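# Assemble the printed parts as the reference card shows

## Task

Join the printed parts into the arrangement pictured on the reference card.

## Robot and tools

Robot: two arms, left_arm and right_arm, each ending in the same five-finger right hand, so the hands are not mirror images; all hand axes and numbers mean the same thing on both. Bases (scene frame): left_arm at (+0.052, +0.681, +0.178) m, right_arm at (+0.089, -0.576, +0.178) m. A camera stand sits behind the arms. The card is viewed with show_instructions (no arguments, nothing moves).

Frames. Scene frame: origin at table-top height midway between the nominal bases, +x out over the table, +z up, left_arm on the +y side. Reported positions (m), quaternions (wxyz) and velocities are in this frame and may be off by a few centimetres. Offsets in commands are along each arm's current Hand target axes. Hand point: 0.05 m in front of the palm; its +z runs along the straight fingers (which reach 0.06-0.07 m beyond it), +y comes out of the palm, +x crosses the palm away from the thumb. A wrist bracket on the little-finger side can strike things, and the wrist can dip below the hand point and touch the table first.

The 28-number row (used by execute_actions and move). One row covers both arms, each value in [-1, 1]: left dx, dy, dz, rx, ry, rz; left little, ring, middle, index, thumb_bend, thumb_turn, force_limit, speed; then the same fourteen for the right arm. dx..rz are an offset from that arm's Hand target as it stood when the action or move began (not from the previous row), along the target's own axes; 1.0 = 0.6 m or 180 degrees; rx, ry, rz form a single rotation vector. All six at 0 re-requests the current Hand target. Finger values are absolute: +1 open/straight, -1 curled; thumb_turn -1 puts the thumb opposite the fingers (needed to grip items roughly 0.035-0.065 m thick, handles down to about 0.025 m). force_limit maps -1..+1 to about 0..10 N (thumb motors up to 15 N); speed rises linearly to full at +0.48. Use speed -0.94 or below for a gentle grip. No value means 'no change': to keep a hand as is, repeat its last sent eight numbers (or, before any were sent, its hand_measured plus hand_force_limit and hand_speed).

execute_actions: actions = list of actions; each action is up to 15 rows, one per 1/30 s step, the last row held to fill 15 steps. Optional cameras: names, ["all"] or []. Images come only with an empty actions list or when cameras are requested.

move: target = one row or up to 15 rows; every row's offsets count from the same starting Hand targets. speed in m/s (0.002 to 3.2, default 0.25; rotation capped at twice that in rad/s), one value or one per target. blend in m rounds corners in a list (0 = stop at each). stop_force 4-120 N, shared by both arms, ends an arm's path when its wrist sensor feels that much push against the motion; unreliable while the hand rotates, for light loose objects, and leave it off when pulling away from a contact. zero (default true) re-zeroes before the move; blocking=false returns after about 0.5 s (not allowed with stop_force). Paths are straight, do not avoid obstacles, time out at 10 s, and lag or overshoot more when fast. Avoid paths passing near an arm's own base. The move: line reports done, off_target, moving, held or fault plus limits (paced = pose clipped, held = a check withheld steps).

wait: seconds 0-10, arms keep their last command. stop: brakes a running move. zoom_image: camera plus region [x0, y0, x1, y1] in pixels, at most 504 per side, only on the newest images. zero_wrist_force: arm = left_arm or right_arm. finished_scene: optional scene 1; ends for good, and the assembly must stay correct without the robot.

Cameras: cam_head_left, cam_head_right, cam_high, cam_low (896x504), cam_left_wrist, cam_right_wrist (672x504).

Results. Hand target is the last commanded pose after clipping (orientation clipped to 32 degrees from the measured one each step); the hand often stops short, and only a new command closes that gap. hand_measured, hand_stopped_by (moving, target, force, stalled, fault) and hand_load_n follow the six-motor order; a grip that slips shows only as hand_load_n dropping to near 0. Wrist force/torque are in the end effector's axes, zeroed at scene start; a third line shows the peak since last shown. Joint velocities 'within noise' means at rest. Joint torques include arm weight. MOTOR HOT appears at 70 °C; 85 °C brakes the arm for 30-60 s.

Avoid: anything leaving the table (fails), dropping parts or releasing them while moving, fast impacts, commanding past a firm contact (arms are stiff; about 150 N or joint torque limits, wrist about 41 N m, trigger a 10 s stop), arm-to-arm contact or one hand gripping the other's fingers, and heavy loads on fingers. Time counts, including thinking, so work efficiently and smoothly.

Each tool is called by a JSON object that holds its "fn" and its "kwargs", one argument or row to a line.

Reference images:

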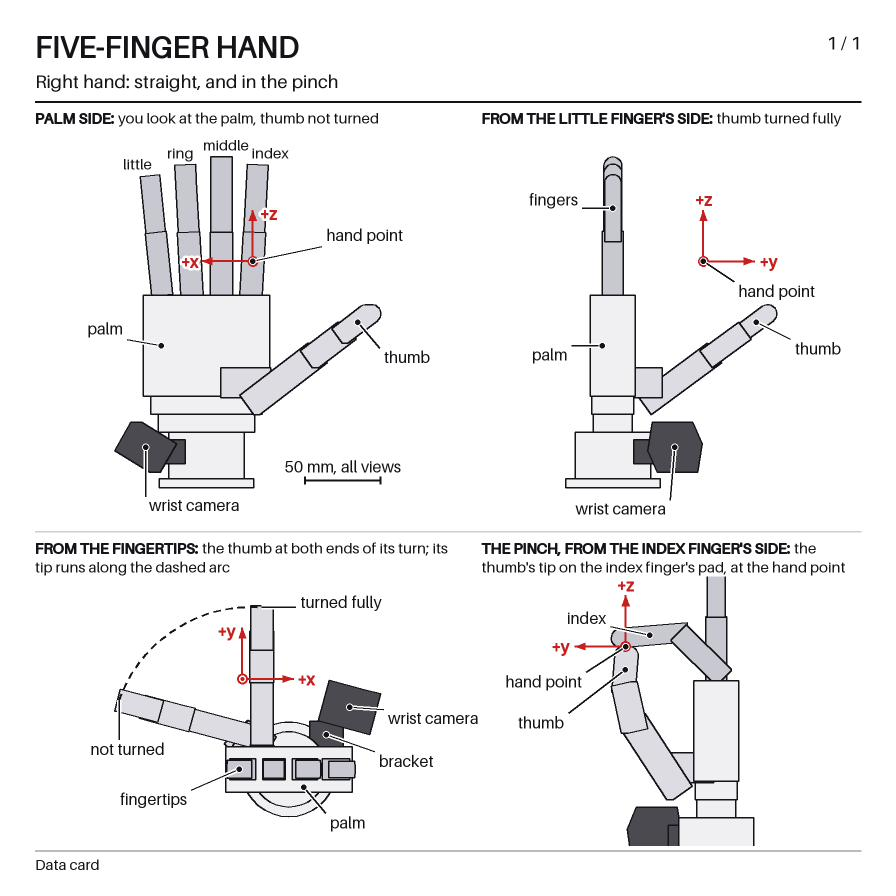

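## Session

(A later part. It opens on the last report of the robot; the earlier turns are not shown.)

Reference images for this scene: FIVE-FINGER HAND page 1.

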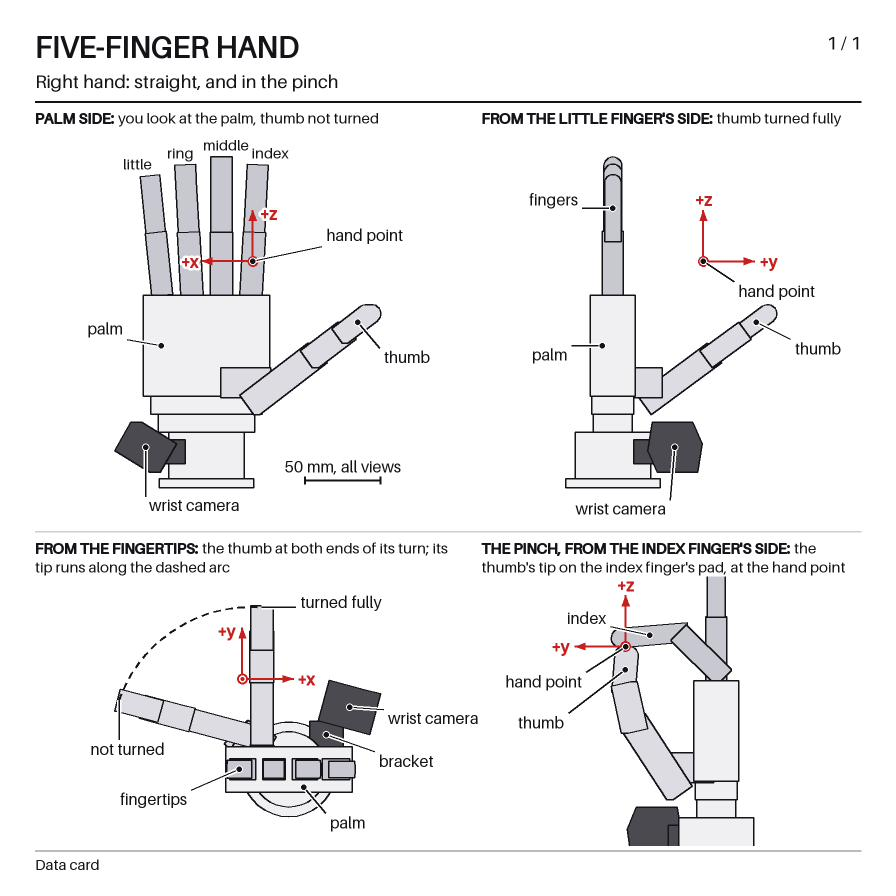

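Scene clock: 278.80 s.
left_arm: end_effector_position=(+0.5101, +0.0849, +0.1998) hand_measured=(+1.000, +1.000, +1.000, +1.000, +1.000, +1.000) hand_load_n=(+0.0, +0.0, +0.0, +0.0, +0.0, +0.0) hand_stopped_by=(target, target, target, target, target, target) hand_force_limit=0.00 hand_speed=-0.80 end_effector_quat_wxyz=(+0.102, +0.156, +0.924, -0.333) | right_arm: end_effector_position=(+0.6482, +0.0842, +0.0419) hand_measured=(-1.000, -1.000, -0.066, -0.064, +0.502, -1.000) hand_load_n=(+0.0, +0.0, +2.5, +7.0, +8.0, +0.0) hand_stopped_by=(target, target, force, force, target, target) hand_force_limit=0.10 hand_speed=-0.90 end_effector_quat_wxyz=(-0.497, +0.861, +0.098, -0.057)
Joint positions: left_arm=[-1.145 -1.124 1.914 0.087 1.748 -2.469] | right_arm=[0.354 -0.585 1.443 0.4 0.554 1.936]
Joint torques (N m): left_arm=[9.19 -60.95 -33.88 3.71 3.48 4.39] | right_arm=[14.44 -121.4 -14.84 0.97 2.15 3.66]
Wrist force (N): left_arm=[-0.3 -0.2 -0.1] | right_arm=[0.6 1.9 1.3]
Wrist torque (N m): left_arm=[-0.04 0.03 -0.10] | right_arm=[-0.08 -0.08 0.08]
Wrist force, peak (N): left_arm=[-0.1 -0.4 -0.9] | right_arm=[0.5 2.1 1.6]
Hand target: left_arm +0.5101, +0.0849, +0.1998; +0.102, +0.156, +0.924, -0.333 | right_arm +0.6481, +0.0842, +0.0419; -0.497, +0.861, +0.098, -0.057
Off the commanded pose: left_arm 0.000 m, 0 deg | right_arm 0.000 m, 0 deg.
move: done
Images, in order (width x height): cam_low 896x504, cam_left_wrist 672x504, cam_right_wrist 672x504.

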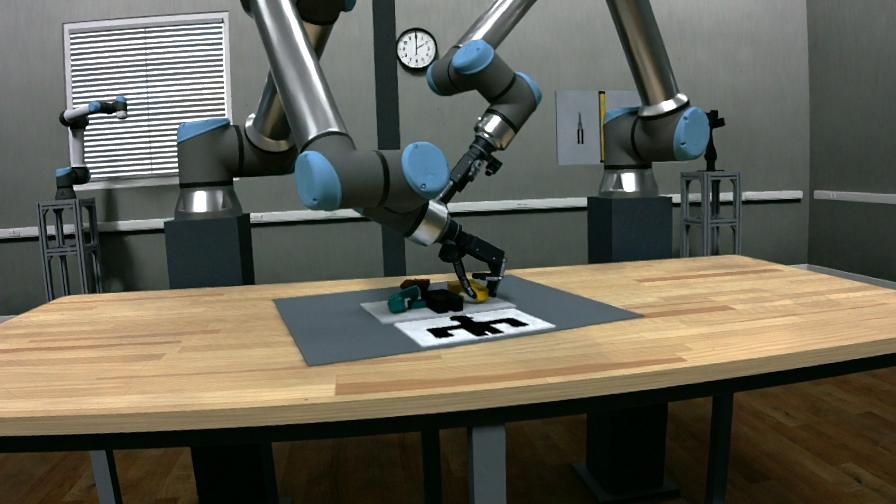

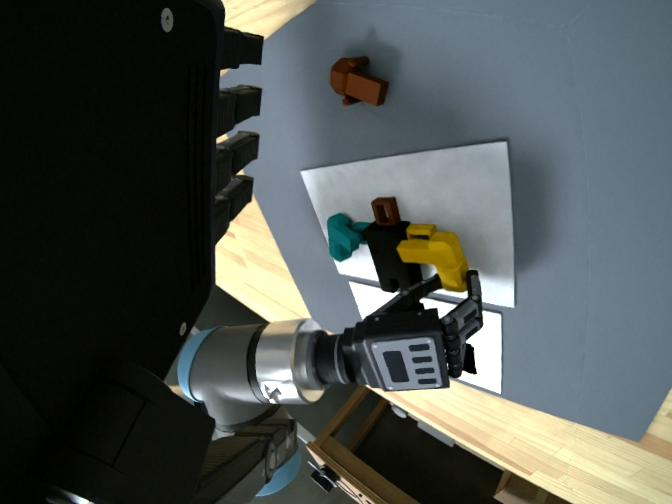

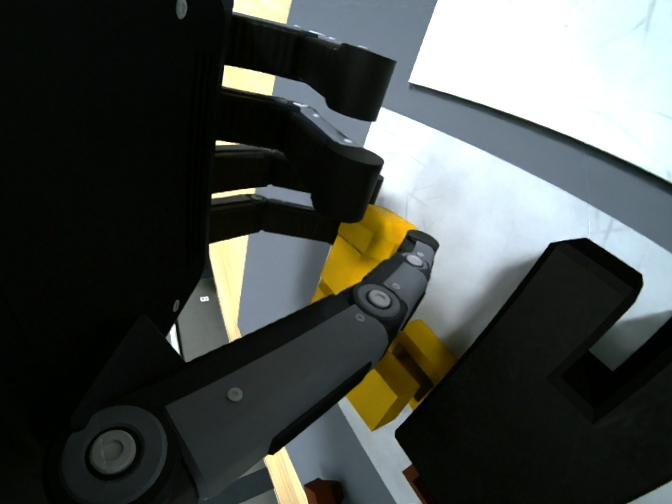

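{"fn": "move", "kwargs": {
  "target": [0,0,0,0,0,0,1,1,1,1,1,1,0,-0.8,0,0.0245,0.0142,0,0,0,-1,-1,-0.45,-0.45,0.5,-1,0.1,-0.9],
  "speed": 0.015,
  "stop_force": 4,
  "cameras": ["cam_left_wrist","cam_right_wrist"]
}}

{"fn": "zoom_image", "kwargs": {
  "camera": "cam_left_wrist",
  "region": [390, 205, 480, 305]
}}

{"fn": "zoom_image", "kwargs": {
  "camera": "cam_left_wrist",
  "region": [400, 220, 440, 250]
}}

{"fn": "zoom_image", "kwargs": {
  "camera": "cam_right_wrist",
  "region": [340, 280, 490, 430]
}}

Scene clock: 281.37 s.
left_arm: end_effector_position=(+0.5101, +0.0849, +0.1998) hand_measured=(+1.000, +1.000, +1.000, +1.000, +1.000, +1.000) hand_load_n=(+0.0, -0.5, +0.0, +0.0, +0.0, +0.0) hand_stopped_by=(target, target, target, target, target, target) hand_force_limit=0.00 hand_speed=-0.80 end_effector_quat_wxyz=(+0.102, +0.156, +0.924, -0.333) | right_arm: end_effector_position=(+0.6480, +0.0842, +0.0355) hand_measured=(-1.000, -1.000, -0.066, -0.062, +0.502, -1.000) hand_load_n=(+0.0, +0.0, +2.0, +7.0, +8.0, +0.0) hand_stopped_by=(target, target, force, force, target, target) hand_force_limit=0.10 hand_speed=-0.90 end_effector_quat_wxyz=(-0.497, +0.861, +0.098, -0.057)
Joint positions: left_arm=[-1.145 -1.124 1.914 0.087 1.748 -2.469] | right_arm=[0.354 -0.578 1.441 0.393 0.554 1.936]
Joint torques (N m): left_arm=[9.85 -59.09 -33.49 3.68 3.36 4.39] | right_arm=[7.44 -122.64 -14.73 6.78 2.41 1.87]
Wrist force (N): left_arm=[0.1 0.5 -0.6] | right_arm=[0.9 1.7 1.1]
Wrist torque (N m): left_arm=[0.10 -0.04 -0.05] | right_arm=[-0.10 -0.12 0.09]
Wrist force, peak (N): left_arm=[-0.6 -0.1 -1.0] | right_arm=[0.0 -4.2 -1.0]
Hand target: left_arm +0.5101, +0.0849, +0.1998; +0.102, +0.156, +0.924, -0.333 | right_arm +0.6480, +0.0842, +0.0355; -0.497, +0.861, +0.098, -0.057 (not the last commanded pose)
Off the commanded pose: left_arm 0.000 m, 0 deg | right_arm 0.011 m, 0 deg.
move: contact (right_arm)
Images, in order (width x height): cam_left_wrist 672x504, cam_right_wrist 672x504.

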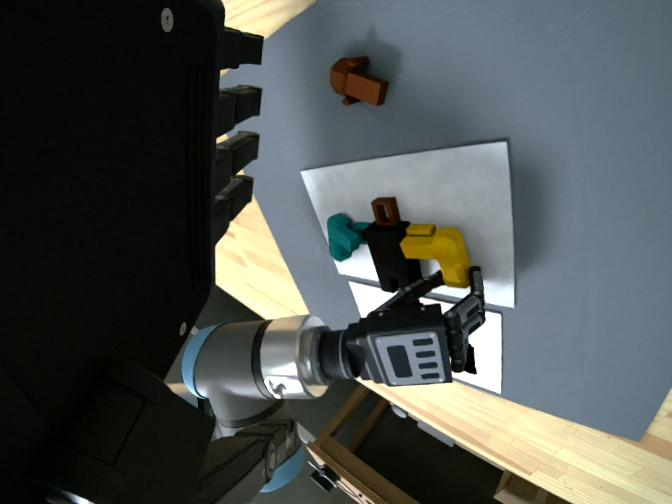

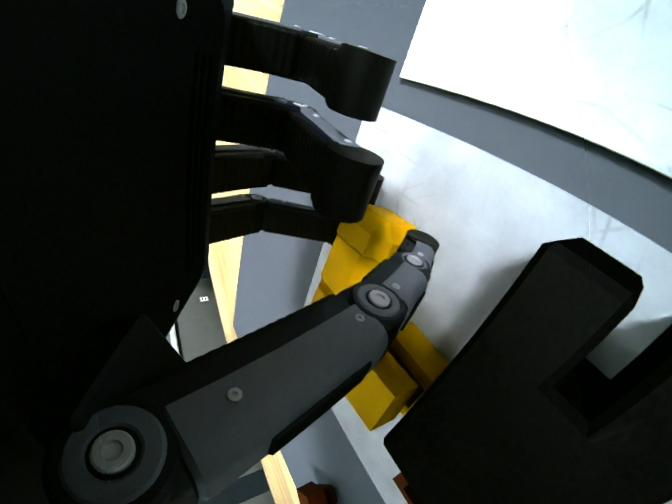

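Scaled by 5.040 from the camera's 672x504 image, which has a finer 960x720 frame.

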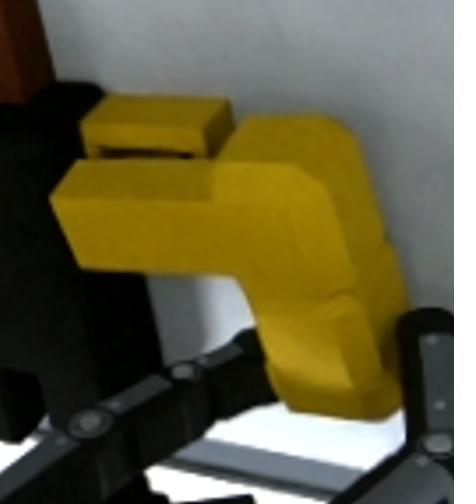

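Scaled by 12.600 from the camera's 672x504 image, which has a finer 960x720 frame.

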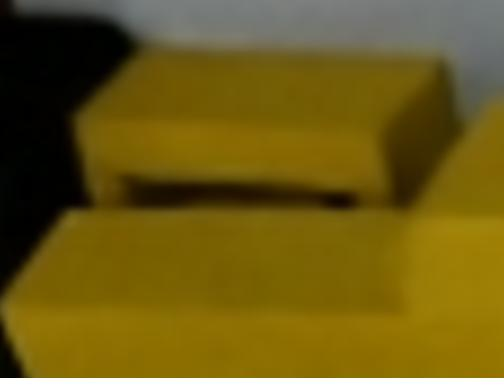

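Scaled by 3.360 from the camera's 672x504 image, which has a finer 960x720 frame.

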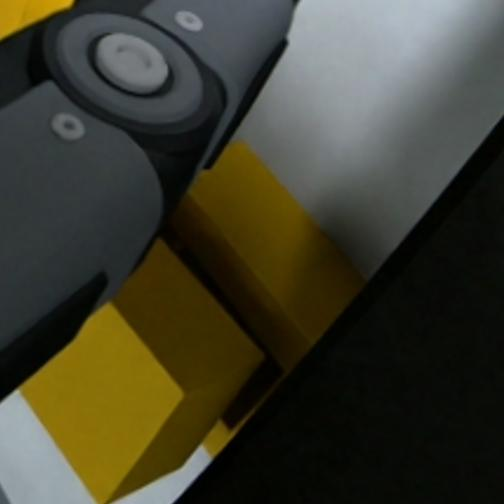

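{"fn": "move", "kwargs": {
  "target": [
    [0,0,0,0,0,0,1,1,1,1,1,1,0,-0.8,0,-0.00433,-0.0025,0,0,0,-1,-1,-0.45,-0.45,0.5,-1,0.1,-0.9],
    [0,0,0,0,0,0,1,1,1,1,1,1,0,-0.8,-0.00027,-0.00267,-0.00538,0,0,0,-1,-1,-0.45,-0.45,0.5,-1,0.1,-0.9]
  ],
  "speed": 0.02,
  "cameras": []
}}

{"fn": "move", "kwargs": {
  "target": [0,0,0,0,0,0,1,1,1,1,1,1,0,-0.8,0,0.0173,0.01,0,0,0,-1,-1,-0.45,-0.45,0.5,-1,0.1,-0.9],
  "speed": 0.008,
  "stop_force": 4,
  "cameras": ["cam_left_wrist","cam_right_wrist"]
}}

Scene clock: 284.90 s.
left_arm: end_effector_position=(+0.5101, +0.0849, +0.1998) hand_measured=(+1.000, +1.000, +1.000, +1.000, +1.000, +1.000) hand_load_n=(+0.0, +0.0, +0.0, +0.0, +0.0, +0.0) hand_stopped_by=(target, target, target, target, target, target) hand_force_limit=0.00 hand_speed=-0.80 end_effector_quat_wxyz=(+0.102, +0.156, +0.924, -0.333) | right_arm: end_effector_position=(+0.6483, +0.0824, +0.0385) hand_measured=(-1.000, -1.000, -0.066, -0.062, +0.502, -1.000) hand_load_n=(+0.0, +0.0, +2.0, +7.5, +8.0, +0.0) hand_stopped_by=(target, target, force, force, target, target) hand_force_limit=0.10 hand_speed=-0.90 end_effector_quat_wxyz=(-0.497, +0.861, +0.098, -0.057)
Joint positions: left_arm=[-1.145 -1.124 1.914 0.087 1.748 -2.469] | right_arm=[0.352 -0.582 1.444 0.398 0.553 1.932]
Joint torques (N m): left_arm=[11.35 -60.04 -35.31 3.85 3.49 4.23] | right_arm=[-13.18 -122.83 -13.43 6.99 -6.39 -1.92]
Wrist force (N): left_arm=[-0.4 0.2 -0.5] | right_arm=[1.0 1.6 0.8]
Wrist torque (N m): left_arm=[0.04 0.06 -0.10] | right_arm=[-0.08 -0.13 0.09]
Wrist force, peak (N): left_arm=[-0.3 -0.4 -0.9] | right_arm=[1.0 2.4 1.2]
Hand target: left_arm +0.5101, +0.0849, +0.1998; +0.102, +0.156, +0.924, -0.333 | right_arm +0.6483, +0.0822, +0.0385; -0.497, +0.861, +0.098, -0.057
Off the commanded pose: left_arm 0.000 m, 0 deg | right_arm 0.000 m, 0 deg.
move: done
No camera images: "cameras" was empty.

Scene clock: 286.80 s.
left_arm: end_effector_position=(+0.5101, +0.0849, +0.1998) hand_measured=(+1.000, +1.000, +1.000, +1.000, +1.000, +1.000) hand_load_n=(+0.0, +0.0, +0.0, +0.0, +0.0, +0.0) hand_stopped_by=(target, target, target, target, target, target) hand_force_limit=0.00 hand_speed=-0.80 end_effector_quat_wxyz=(+0.102, +0.156, +0.924, -0.333) | right_arm: end_effector_position=(+0.6483, +0.0822, +0.0349) hand_measured=(-1.000, -1.000, -0.066, -0.062, +0.502, -1.000) hand_load_n=(+0.0, +0.0, +2.0, +7.5, +8.0, +0.0) hand_stopped_by=(target, target, force, force, target, target) hand_force_limit=0.10 hand_speed=-0.90 end_effector_quat_wxyz=(-0.497, +0.861, +0.098, -0.057)
Joint positions: left_arm=[-1.145 -1.124 1.914 0.087 1.748 -2.469] | right_arm=[0.352 -0.577 1.443 0.395 0.553 1.932]
Joint torques (N m): left_arm=[9.79 -59.77 -34.76 3.88 3.6 4.22] | right_arm=[-13.96 -122.94 -14 6.39 1.23 -2.24]
Wrist force (N): left_arm=[-0.2 -0.5 -0.5] | right_arm=[0.7 0.5 1.0]
Wrist torque (N m): left_arm=[-0.04 0.02 -0.10] | right_arm=[-0.19 -0.12 0.07]
Wrist force, peak (N): left_arm=[-0.4 -0.4 -0.9] | right_arm=[0.2 -3.8 -0.7]
Hand target: left_arm +0.5101, +0.0849, +0.1998; +0.102, +0.156, +0.924, -0.333 | right_arm +0.6483, +0.0822, +0.0349; -0.497, +0.861, +0.098, -0.057 (not the last commanded pose)
Off the commanded pose: left_arm 0.000 m, 0 deg | right_arm 0.008 m, 0 deg.
move: contact (right_arm)
Images, in order (width x height): cam_left_wrist 672x504, cam_right_wrist 672x504.

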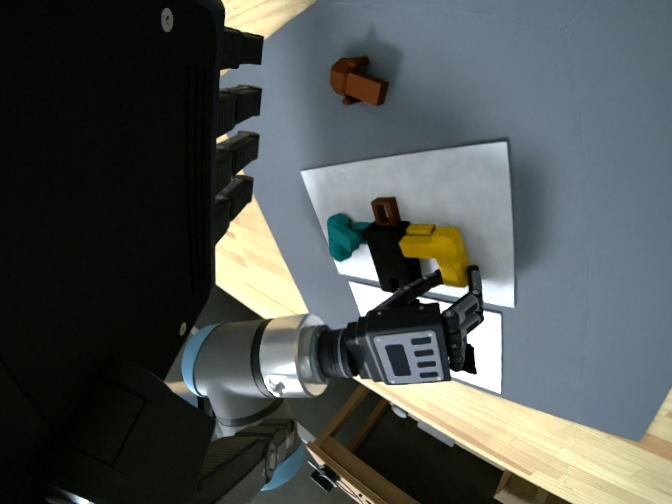

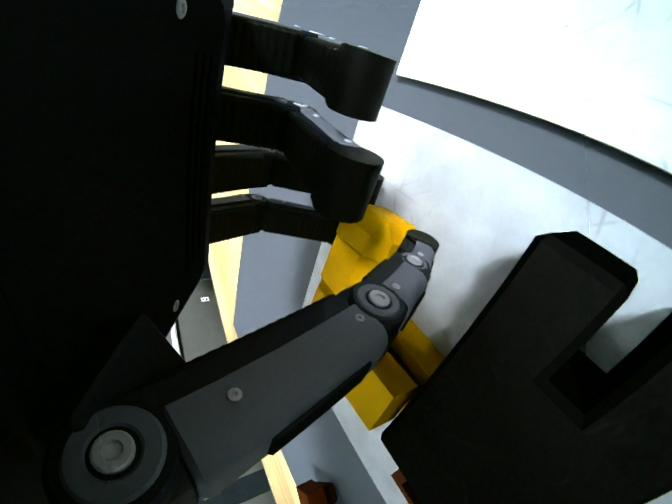

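{"fn": "zoom_image", "kwargs": {
  "camera": "cam_left_wrist",
  "region": [380, 205, 470, 272]
}}

{"fn": "zoom_image", "kwargs": {
  "camera": "cam_right_wrist",
  "region": [330, 280, 490, 440]
}}

Scaled by 5.600 from the camera's 672x504 image, which has a finer 960x720 frame.

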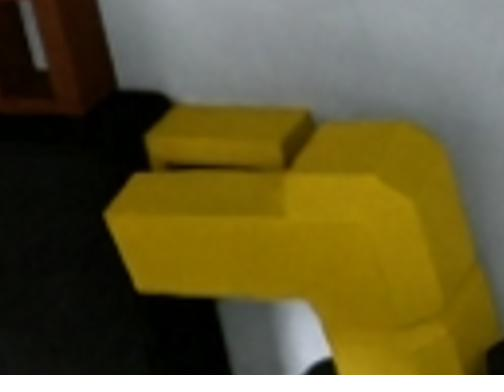

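Scaled by 3.150 from the camera's 672x504 image, which has a finer 960x720 frame.

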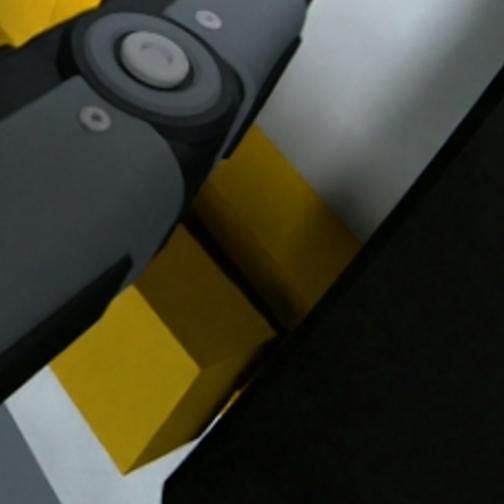

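{"fn": "zoom_image", "kwargs": {
  "camera": "cam_right_wrist",
  "region": [380, 330, 450, 400]
}}

{"fn": "zoom_image", "kwargs": {
  "camera": "cam_left_wrist",
  "region": [395, 216, 445, 266]
}}

Scaled by 7.200 from the camera's 672x504 image, which has a finer 960x720 frame.

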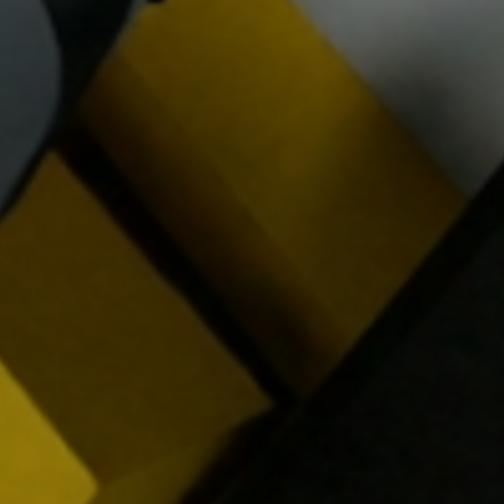

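Scaled by 10.080 from the camera's 672x504 image, which has a finer 960x720 frame.

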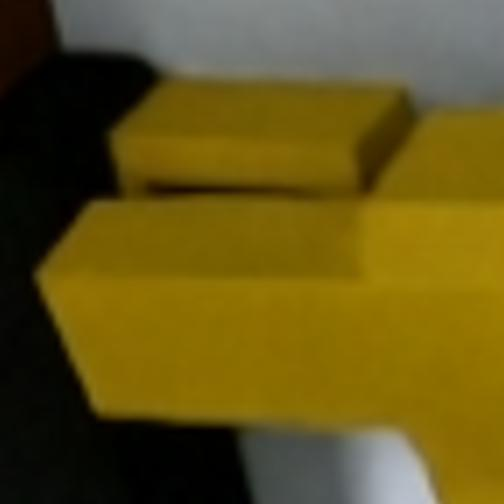

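{"fn": "move", "kwargs": {
  "target": [0,0,0,0,0,0,1,1,1,1,1,1,0,-0.8,0,0.0115,0.0067,0,0,0,-1,-1,-0.45,-0.45,0.5,-1,0.1,-0.9],
  "speed": 0.006,
  "stop_force": 9,
  "cameras": ["cam_left_wrist","cam_right_wrist"]
}}

{"fn": "zoom_image", "kwargs": {
  "camera": "cam_left_wrist",
  "region": [395, 216, 445, 266]
}}

{"fn": "zoom_image", "kwargs": {
  "camera": "cam_right_wrist",
  "region": [330, 280, 490, 440]
}}

Scene clock: 292.40 s.
left_arm: end_effector_position=(+0.5101, +0.0849, +0.1998) hand_measured=(+1.000, +1.000, +1.000, +1.000, +1.000, +1.000) hand_load_n=(+0.0, +0.0, +0.0, +0.0, +0.0, +0.0) hand_stopped_by=(target, target, target, target, target, target) hand_force_limit=0.00 hand_speed=-0.80 end_effector_quat_wxyz=(+0.102, +0.156, +0.924, -0.333) | right_arm: end_effector_position=(+0.6483, +0.0822, +0.0269) hand_measured=(-1.000, -1.000, -0.066, -0.062, +0.502, -1.000) hand_load_n=(+0.0, +0.0, -0.5, +9.0, +6.0, -1.0) hand_stopped_by=(target, target, force, force, target, target) hand_force_limit=0.10 hand_speed=-0.90 end_effector_quat_wxyz=(-0.497, +0.861, +0.098, -0.057)
Joint positions: left_arm=[-1.145 -1.124 1.914 0.087 1.748 -2.469] | right_arm=[0.352 -0.567 1.44 0.387 0.553 1.932]
Joint torques (N m): left_arm=[9.46 -57.5 -34.46 3.62 3.19 4.39] | right_arm=[11.61 -72.52 -33.14 -0.83 3.4 1.96]
Wrist force (N): left_arm=[0.0 -0.2 0.0] | right_arm=[0.6 -7.0 -2.8]
Wrist torque (N m): left_arm=[-0.04 -0.02 -0.10] | right_arm=[-0.16 -0.06 0.01]
Wrist force, peak (N): left_arm=[0.1 -0.7 -0.7] | right_arm=[1.0 -6.9 -3.1]
Hand target: left_arm +0.5101, +0.0849, +0.1998; +0.102, +0.156, +0.924, -0.333 | right_arm +0.6483, +0.0822, +0.0269; -0.497, +0.861, +0.098, -0.057
Off the commanded pose: left_arm 0.000 m, 0 deg | right_arm 0.000 m, 0 deg.
move: done
Images, in order (width x height): cam_left_wrist 672x504, cam_right_wrist 672x504.

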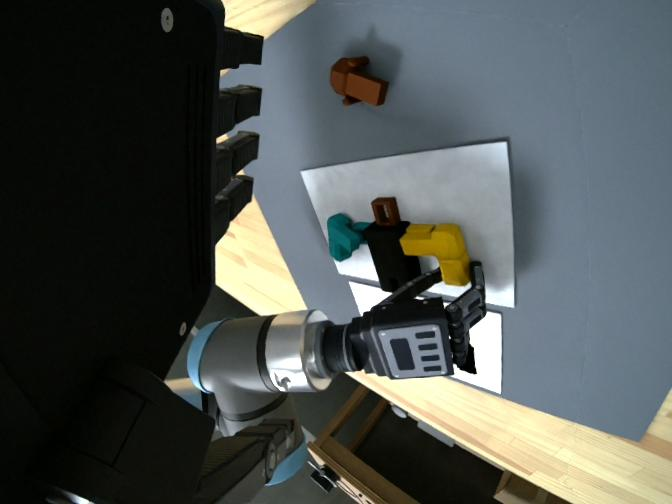

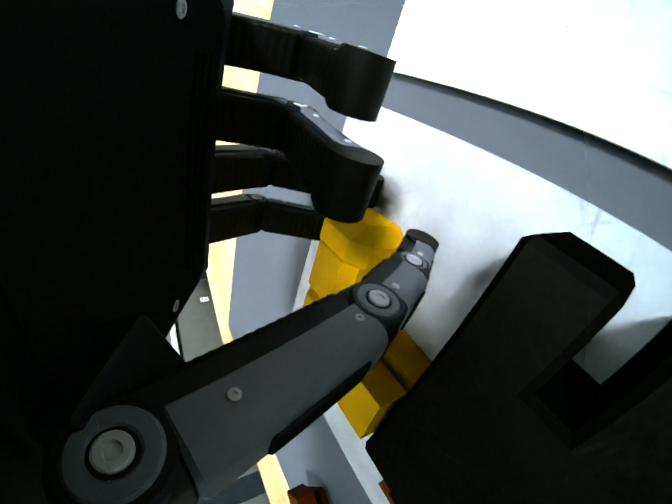

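Scaled by 10.080 from the camera's 672x504 image, which has a finer 960x720 frame.

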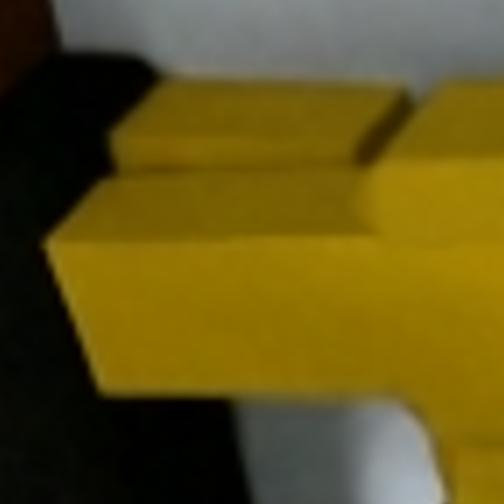

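Scaled by 3.150 from the camera's 672x504 image, which has a finer 960x720 frame.

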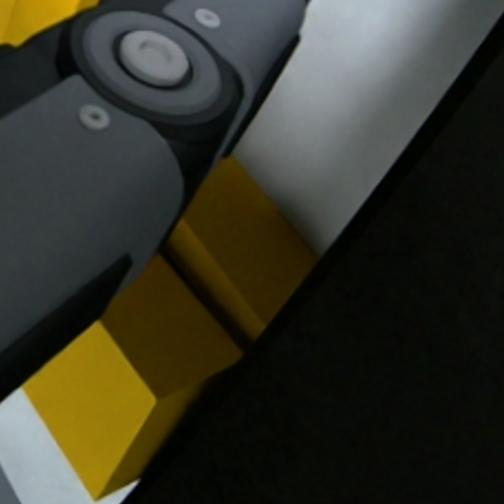

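{"fn": "zoom_image", "kwargs": {
  "camera": "cam_right_wrist",
  "region": [370, 325, 440, 395]
}}

{"fn": "zoom_image", "kwargs": {
  "camera": "cam_left_wrist",
  "region": [395, 206, 485, 306]
}}

Scaled by 7.200 from the camera's 672x504 image, which has a finer 960x720 frame.

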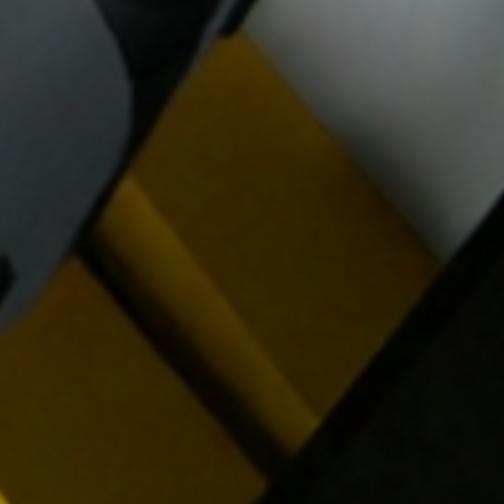

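Scaled by 5.040 from the camera's 672x504 image, which has a finer 960x720 frame.

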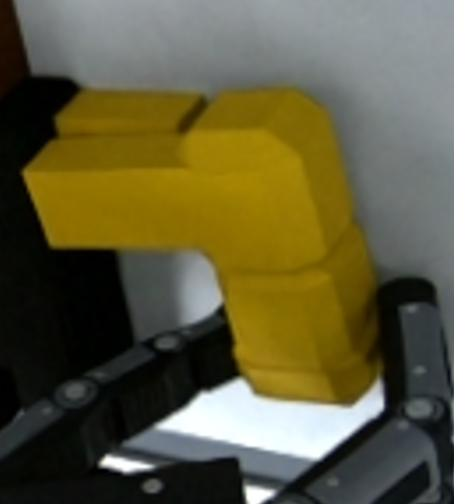

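{"fn": "move", "kwargs": {
  "target": [0,0,0,0,0,0,1,1,1,1,1,1,0,-0.8,0,0,0,0,0,0,-1,-1,0.15,0.15,0.5,-1,0.1,-0.7],
  "speed": 0.01,
  "cameras": ["cam_left_wrist"]
}}

{"fn": "zoom_image", "kwargs": {
  "camera": "cam_left_wrist",
  "region": [395, 206, 485, 306]
}}

Scene clock: 293.87 s.
left_arm: end_effector_position=(+0.5101, +0.0849, +0.1998) hand_measured=(+1.000, +1.000, +1.000, +1.000, +1.000, +1.000) hand_load_n=(+0.5, +0.0, -0.5, +0.0, +0.0, +0.0) hand_stopped_by=(target, target, target, target, target, target) hand_force_limit=0.00 hand_speed=-0.80 end_effector_quat_wxyz=(+0.102, +0.156, +0.924, -0.333) | right_arm: end_effector_position=(+0.6483, +0.0822, +0.0269) hand_measured=(-1.000, -1.000, -0.034, +0.150, +0.500, -1.000) hand_load_n=(+0.0, +0.0, -13.0, +0.0, +0.0, +0.0) hand_stopped_by=(target, target, stalled, target, target, target) hand_force_limit=0.10 hand_speed=-0.70 end_effector_quat_wxyz=(-0.497, +0.861, +0.098, -0.057)
Joint positions: left_arm=[-1.145 -1.124 1.914 0.087 1.748 -2.469] | right_arm=[0.352 -0.567 1.44 0.387 0.553 1.932]
Joint torques (N m): left_arm=[9.65 -60.18 -34.98 3.55 3.12 4.74] | right_arm=[13.39 -76.06 -32.06 -0.92 2.37 2.02]
Wrist force (N): left_arm=[-0.3 0.0 0.1] | right_arm=[0.0 -6.6 -13.0]
Wrist torque (N m): left_arm=[-0.02 0.02 -0.09] | right_arm=[-0.10 0.17 -0.07]
Wrist force, peak (N): left_arm=[-0.8 -0.4 -0.9] | right_arm=[-0.3 -6.4 -13.6]
Hand target: left_arm +0.5101, +0.0849, +0.1998; +0.102, +0.156, +0.924, -0.333 | right_arm +0.6483, +0.0822, +0.0269; -0.497, +0.861, +0.098, -0.057
Off the commanded pose: left_arm 0.000 m, 0 deg | right_arm 0.000 m, 0 deg.
move: done
Images, in order (width x height): cam_left_wrist 672x504.

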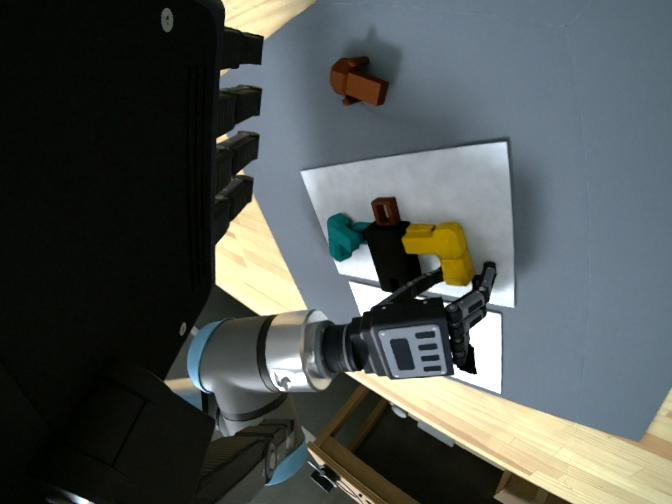

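Scaled by 5.040 from the camera's 672x504 image, which has a finer 960x720 frame.

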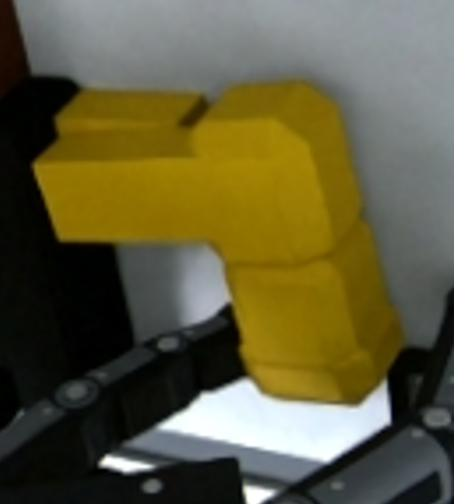

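{"fn": "move", "kwargs": {
  "target": [0,0,0,0,0,0,1,1,1,1,1,1,0,-0.8,0,-0.00577,-0.0033,0,0,0,-1,-1,0.15,0.15,0.5,-1,0.1,-0.7],
  "speed": 0.01,
  "cameras": []
}}

{"fn": "move", "kwargs": {
  "target": [0,0,0,0,0,0,1,1,1,1,1,1,0,-0.8,0,0,0,0,0,0,-1,-1,0.2,0.2,0.5,-1,0.1,-0.7],
  "speed": 0.01,
  "cameras": ["cam_left_wrist","cam_right_wrist"]
}}

{"fn": "zoom_image", "kwargs": {
  "camera": "cam_left_wrist",
  "region": [395, 206, 485, 306]
}}

{"fn": "zoom_image", "kwargs": {
  "camera": "cam_right_wrist",
  "region": [300, 200, 500, 440]
}}

Scene clock: 295.07 s.
left_arm: end_effector_position=(+0.5101, +0.0849, +0.1998) hand_measured=(+1.000, +1.000, +1.000, +1.000, +1.000, +1.000) hand_load_n=(+0.0, +0.0, +0.0, +0.0, +0.0, +0.0) hand_stopped_by=(target, target, target, target, target, target) hand_force_limit=0.00 hand_speed=-0.80 end_effector_quat_wxyz=(+0.102, +0.156, +0.924, -0.333) | right_arm: end_effector_position=(+0.6483, +0.0822, +0.0307) hand_measured=(-1.000, -1.000, -0.032, +0.150, +0.500, -1.000) hand_load_n=(+0.0, -0.5, +0.0, +0.0, +0.0, +0.5) hand_stopped_by=(target, target, stalled, target, target, target) hand_force_limit=0.10 hand_speed=-0.70 end_effector_quat_wxyz=(-0.497, +0.861, +0.098, -0.057)
Joint positions: left_arm=[-1.145 -1.124 1.914 0.087 1.748 -2.469] | right_arm=[0.352 -0.572 1.442 0.391 0.553 1.932]
Joint torques (N m): left_arm=[8.39 -59.96 -35.02 3.78 3.27 4.33] | right_arm=[14.31 -121.7 -13.51 7.56 0.07 1.84]
Wrist force (N): left_arm=[-0.2 -0.7 -0.4] | right_arm=[1.0 1.9 1.0]
Wrist torque (N m): left_arm=[-0.09 0.01 -0.11] | right_arm=[-0.05 -0.12 0.11]
Wrist force, peak (N): left_arm=[-0.2 -0.8 -0.2] | right_arm=[-0.3 -6.4 -13.0]
Hand target: left_arm +0.5101, +0.0849, +0.1998; +0.102, +0.156, +0.924, -0.333 | right_arm +0.6483, +0.0822, +0.0309; -0.497, +0.861, +0.098, -0.057
Off the commanded pose: left_arm 0.000 m, 0 deg | right_arm 0.000 m, 0 deg.
move: done
No camera images: "cameras" was empty.

Scene clock: 295.63 s.
left_arm: end_effector_position=(+0.5101, +0.0849, +0.1998) hand_measured=(+1.000, +1.000, +1.000, +1.000, +1.000, +1.000) hand_load_n=(+0.0, -0.5, +0.0, +0.0, +0.0, +0.0) hand_stopped_by=(target, target, target, target, target, target) hand_force_limit=0.00 hand_speed=-0.80 end_effector_quat_wxyz=(+0.102, +0.156, +0.924, -0.333) | right_arm: end_effector_position=(+0.6483, +0.0822, +0.0309) hand_measured=(-1.000, -1.000, +0.200, +0.200, +0.500, -1.000) hand_load_n=(+0.0, -0.5, +0.0, +0.0, +0.0, +0.0) hand_stopped_by=(target, target, target, target, target, target) hand_force_limit=0.10 hand_speed=-0.70 end_effector_quat_wxyz=(-0.497, +0.861, +0.098, -0.057)
Joint positions: left_arm=[-1.145 -1.124 1.914 0.087 1.748 -2.469] | right_arm=[0.352 -0.572 1.442 0.391 0.553 1.932]
Joint torques (N m): left_arm=[8.68 -58.37 -33.55 3.61 3.34 4.35] | right_arm=[16.43 -123.72 -14.95 6.99 0.09 2.03]
Wrist force (N): left_arm=[-0.6 0.2 -0.2] | right_arm=[0.9 1.7 1.2]
Wrist torque (N m): left_arm=[0.02 0.07 -0.12] | right_arm=[-0.10 -0.11 0.09]
Wrist force, peak (N): left_arm=[-0.9 -0.1 0.0] | right_arm=[0.9 1.8 1.3]
Hand target: left_arm +0.5101, +0.0849, +0.1998; +0.102, +0.156, +0.924, -0.333 | right_arm +0.6483, +0.0822, +0.0309; -0.497, +0.861, +0.098, -0.057
Off the commanded pose: left_arm 0.000 m, 0 deg | right_arm 0.000 m, 0 deg.
move: done
Images, in order (width x height): cam_left_wrist 672x504, cam_right_wrist 672x504.

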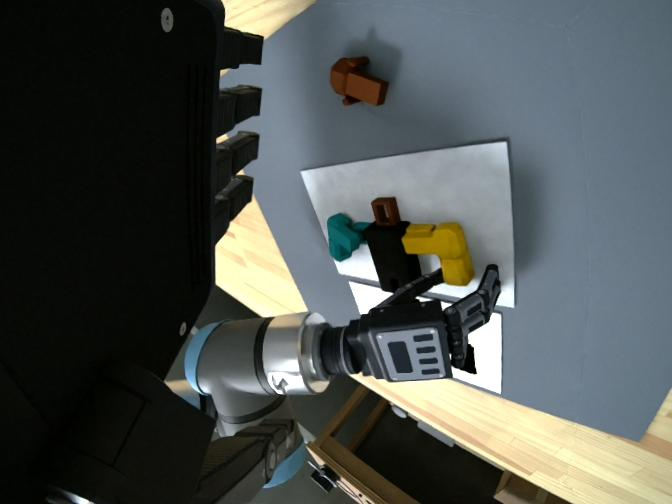

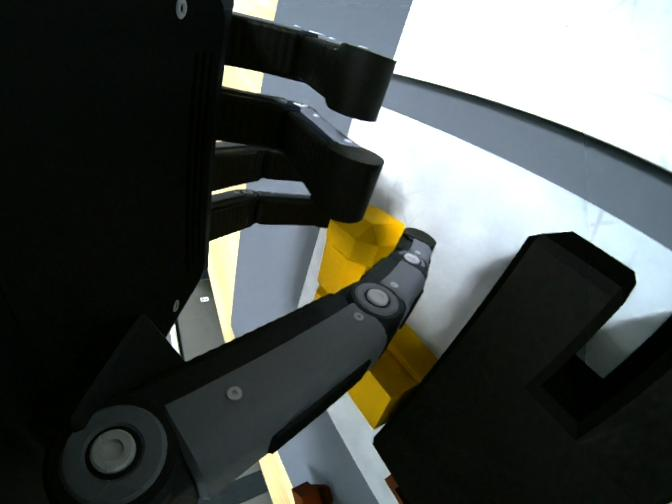

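Scaled by 5.040 from the camera's 672x504 image, which has a finer 960x720 frame.

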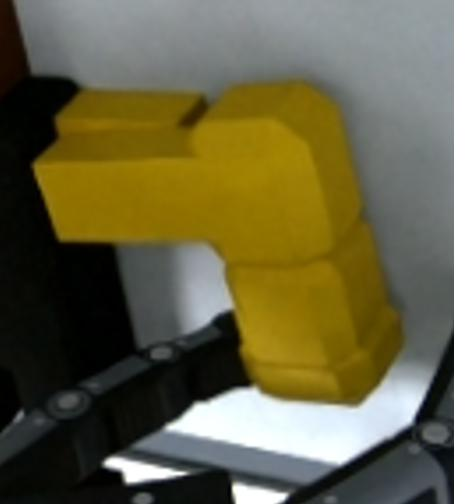

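Scaled by 2.100 from the camera's 672x504 image, which has a finer 960x720 frame.

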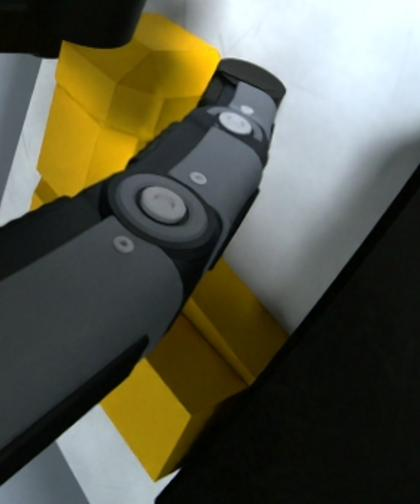

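{"fn": "move", "kwargs": {
  "target": [
    [0,0,0,0,0,0,1,1,1,1,1,1,0,-0.8,0,-0.0577,-0.033,0,0,0,-1,-1,0.2,0.2,0.5,-1,0.1,-0.7],
    [0,0,0,0,0,0,1,1,1,1,1,1,0,-0.8,0,-0.1323,-0.21,0,0,0,-1,-1,0.2,0.2,0.5,-1,0.1,-0.7]
  ],
  "speed": [0.03,0.15],
  "blend": 0.01,
  "cameras": ["all"]
}}

{"fn": "zoom_image", "kwargs": {
  "camera": "cam_left_wrist",
  "region": [395, 206, 485, 306]
}}

Scene clock: 298.83 s.
left_arm: end_effector_position=(+0.5101, +0.0849, +0.1998) hand_measured=(+1.000, +1.000, +1.000, +1.000, +1.000, +1.000) hand_load_n=(+0.0, +0.0, +0.0, +0.5, -0.5, +0.0) hand_stopped_by=(target, target, target, target, target, target) hand_force_limit=0.00 hand_speed=-0.80 end_effector_quat_wxyz=(+0.102, +0.156, +0.924, -0.333) | right_arm: end_effector_position=(+0.6640, +0.0148, +0.1626) hand_measured=(-1.000, -1.000, +0.200, +0.200, +0.500, -1.000) hand_load_n=(+0.0, +0.0, -0.5, +0.0, +0.0, +0.0) hand_stopped_by=(target, target, target, target, target, target) hand_force_limit=0.10 hand_speed=-0.70 end_effector_quat_wxyz=(-0.497, +0.861, +0.098, -0.057)
Joint positions: left_arm=[-1.145 -1.124 1.914 0.087 1.748 -2.469] | right_arm=[0.261 -0.734 1.511 0.63 0.532 1.761]
Joint torques (N m): left_arm=[9.52 -60.97 -35.23 3.86 3.1 4.45] | right_arm=[-15.49 -118.84 -16.14 7.14 -6.4 -3.51]
Wrist force (N): left_arm=[0.1 -0.6 0.4] | right_arm=[1.2 2.2 0.4]
Wrist torque (N m): left_arm=[-0.12 -0.05 -0.10] | right_arm=[0.11 -0.17 0.26]
Wrist force, peak (N): left_arm=[-1.1 0.1 -0.2] | right_arm=[0.8 2.0 2.0]
Hand target: left_arm +0.5101, +0.0849, +0.1998; +0.102, +0.156, +0.924, -0.333 | right_arm +0.6640, +0.0147, +0.1627; -0.497, +0.861, +0.098, -0.057
Off the commanded pose: left_arm 0.000 m, 0 deg | right_arm 0.000 m, 0 deg.
move: done

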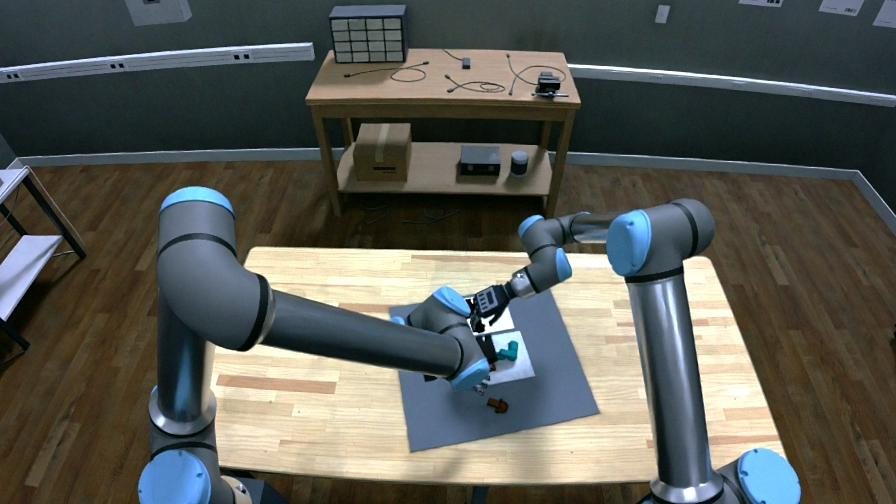

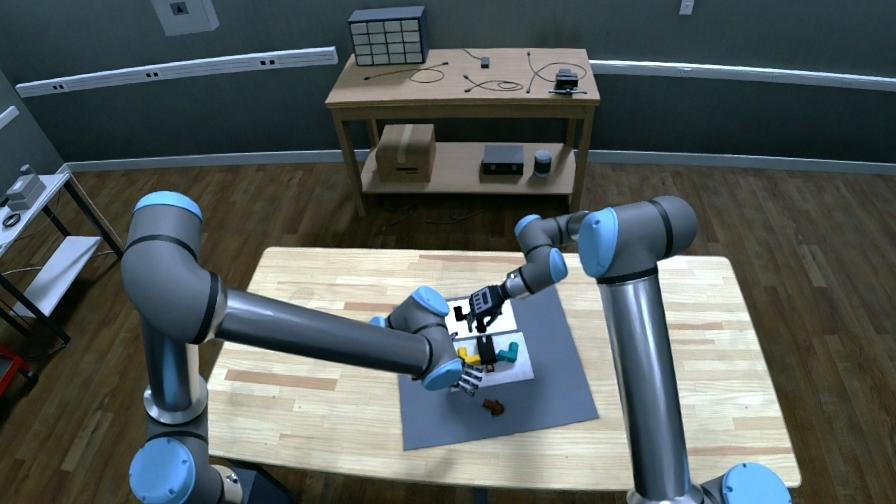

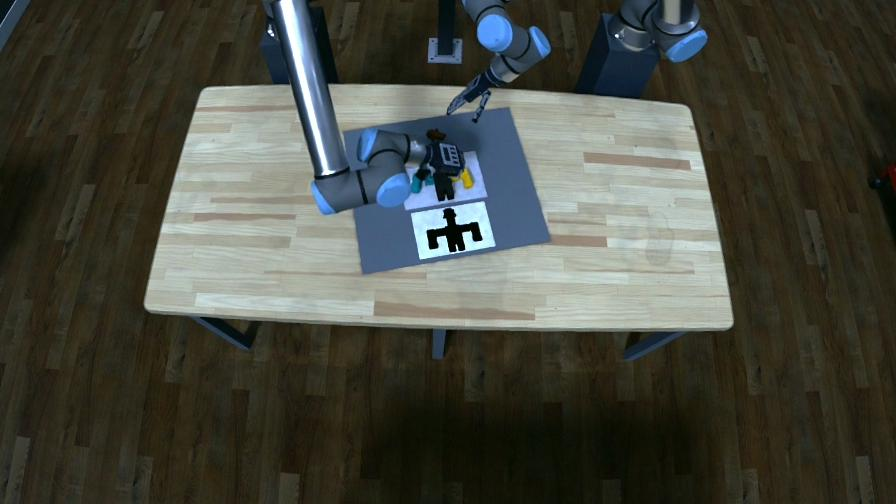

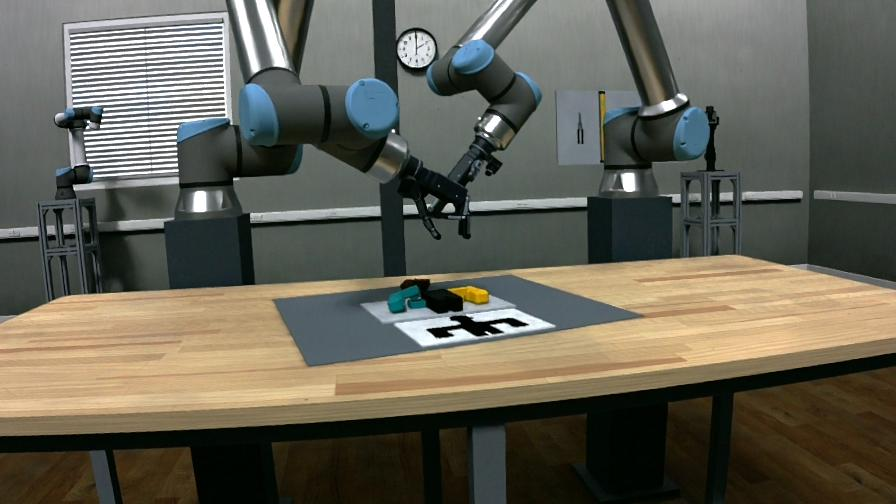

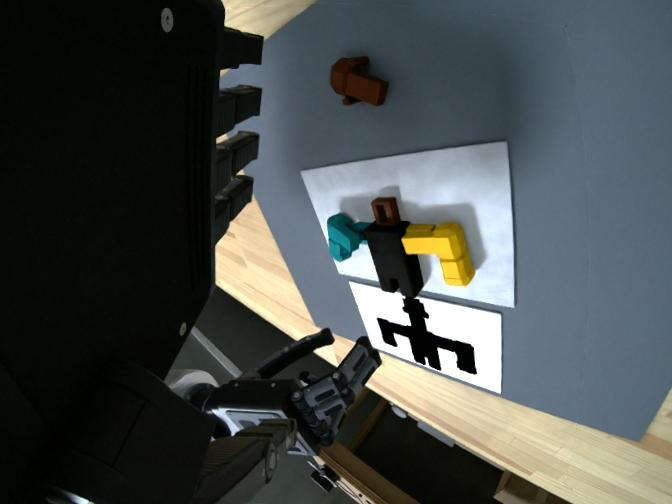

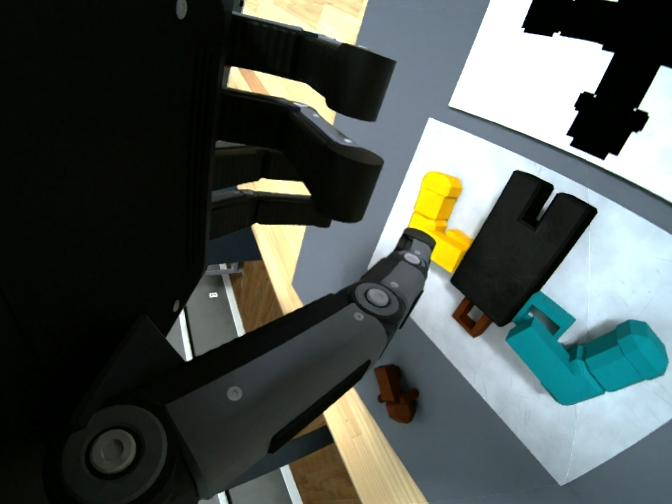

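Scaled by 5.040 from the camera's 672x504 image, which has a finer 960x720 frame.

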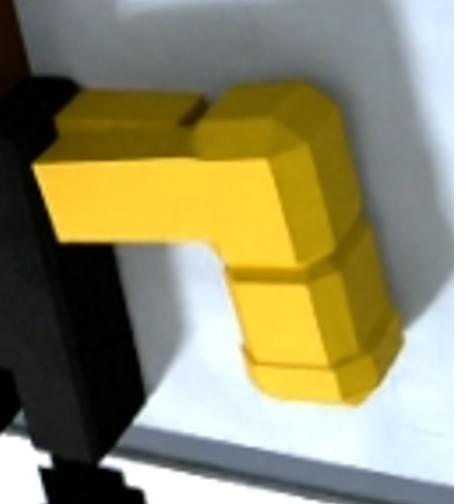

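{"fn": "zoom_image", "kwargs": {
  "camera": "cam_right_wrist",
  "region": [400, 160, 500, 300]
}}

{"fn": "zoom_image", "kwargs": {
  "camera": "cam_left_wrist",
  "region": [395, 216, 445, 266]
}}

{"fn": "zoom_image", "kwargs": {
  "camera": "cam_low",
  "region": [360, 270, 560, 350]
}}

{"fn": "zoom_image", "kwargs": {
  "camera": "cam_high",
  "region": [410, 150, 500, 260]
}}

Scaled by 3.600 from the camera's 672x504 image, which has a finer 960x720 frame.

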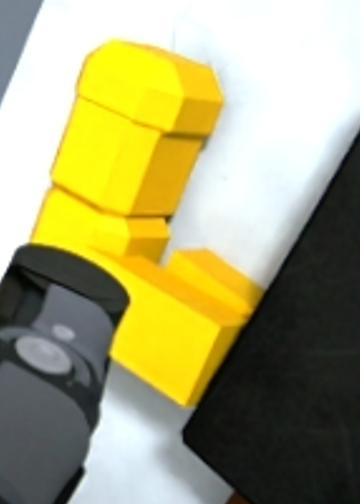

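Scaled by 10.080 from the camera's 672x504 image, which has a finer 960x720 frame.

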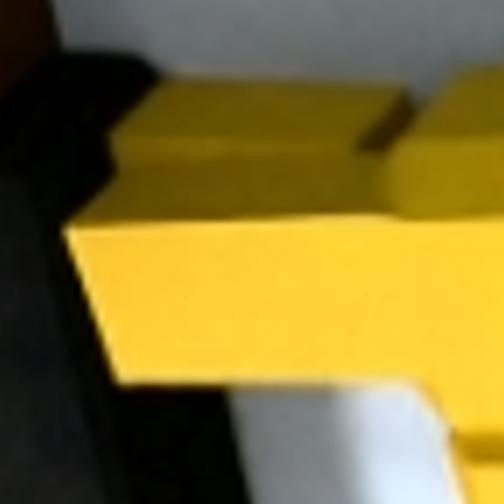

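Scaled by 2.520.

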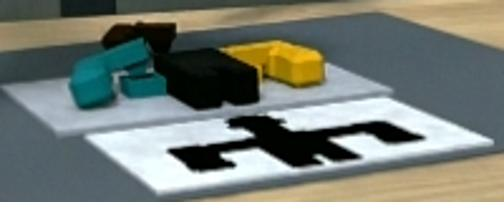

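Scaled by 4.582.

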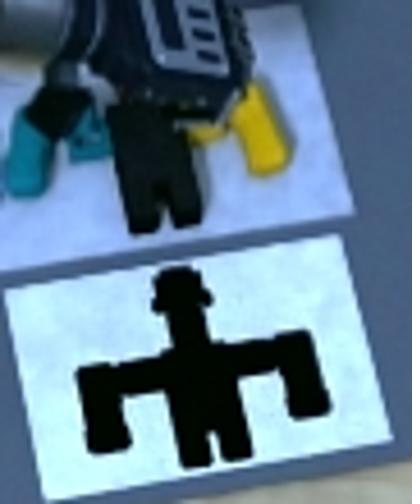

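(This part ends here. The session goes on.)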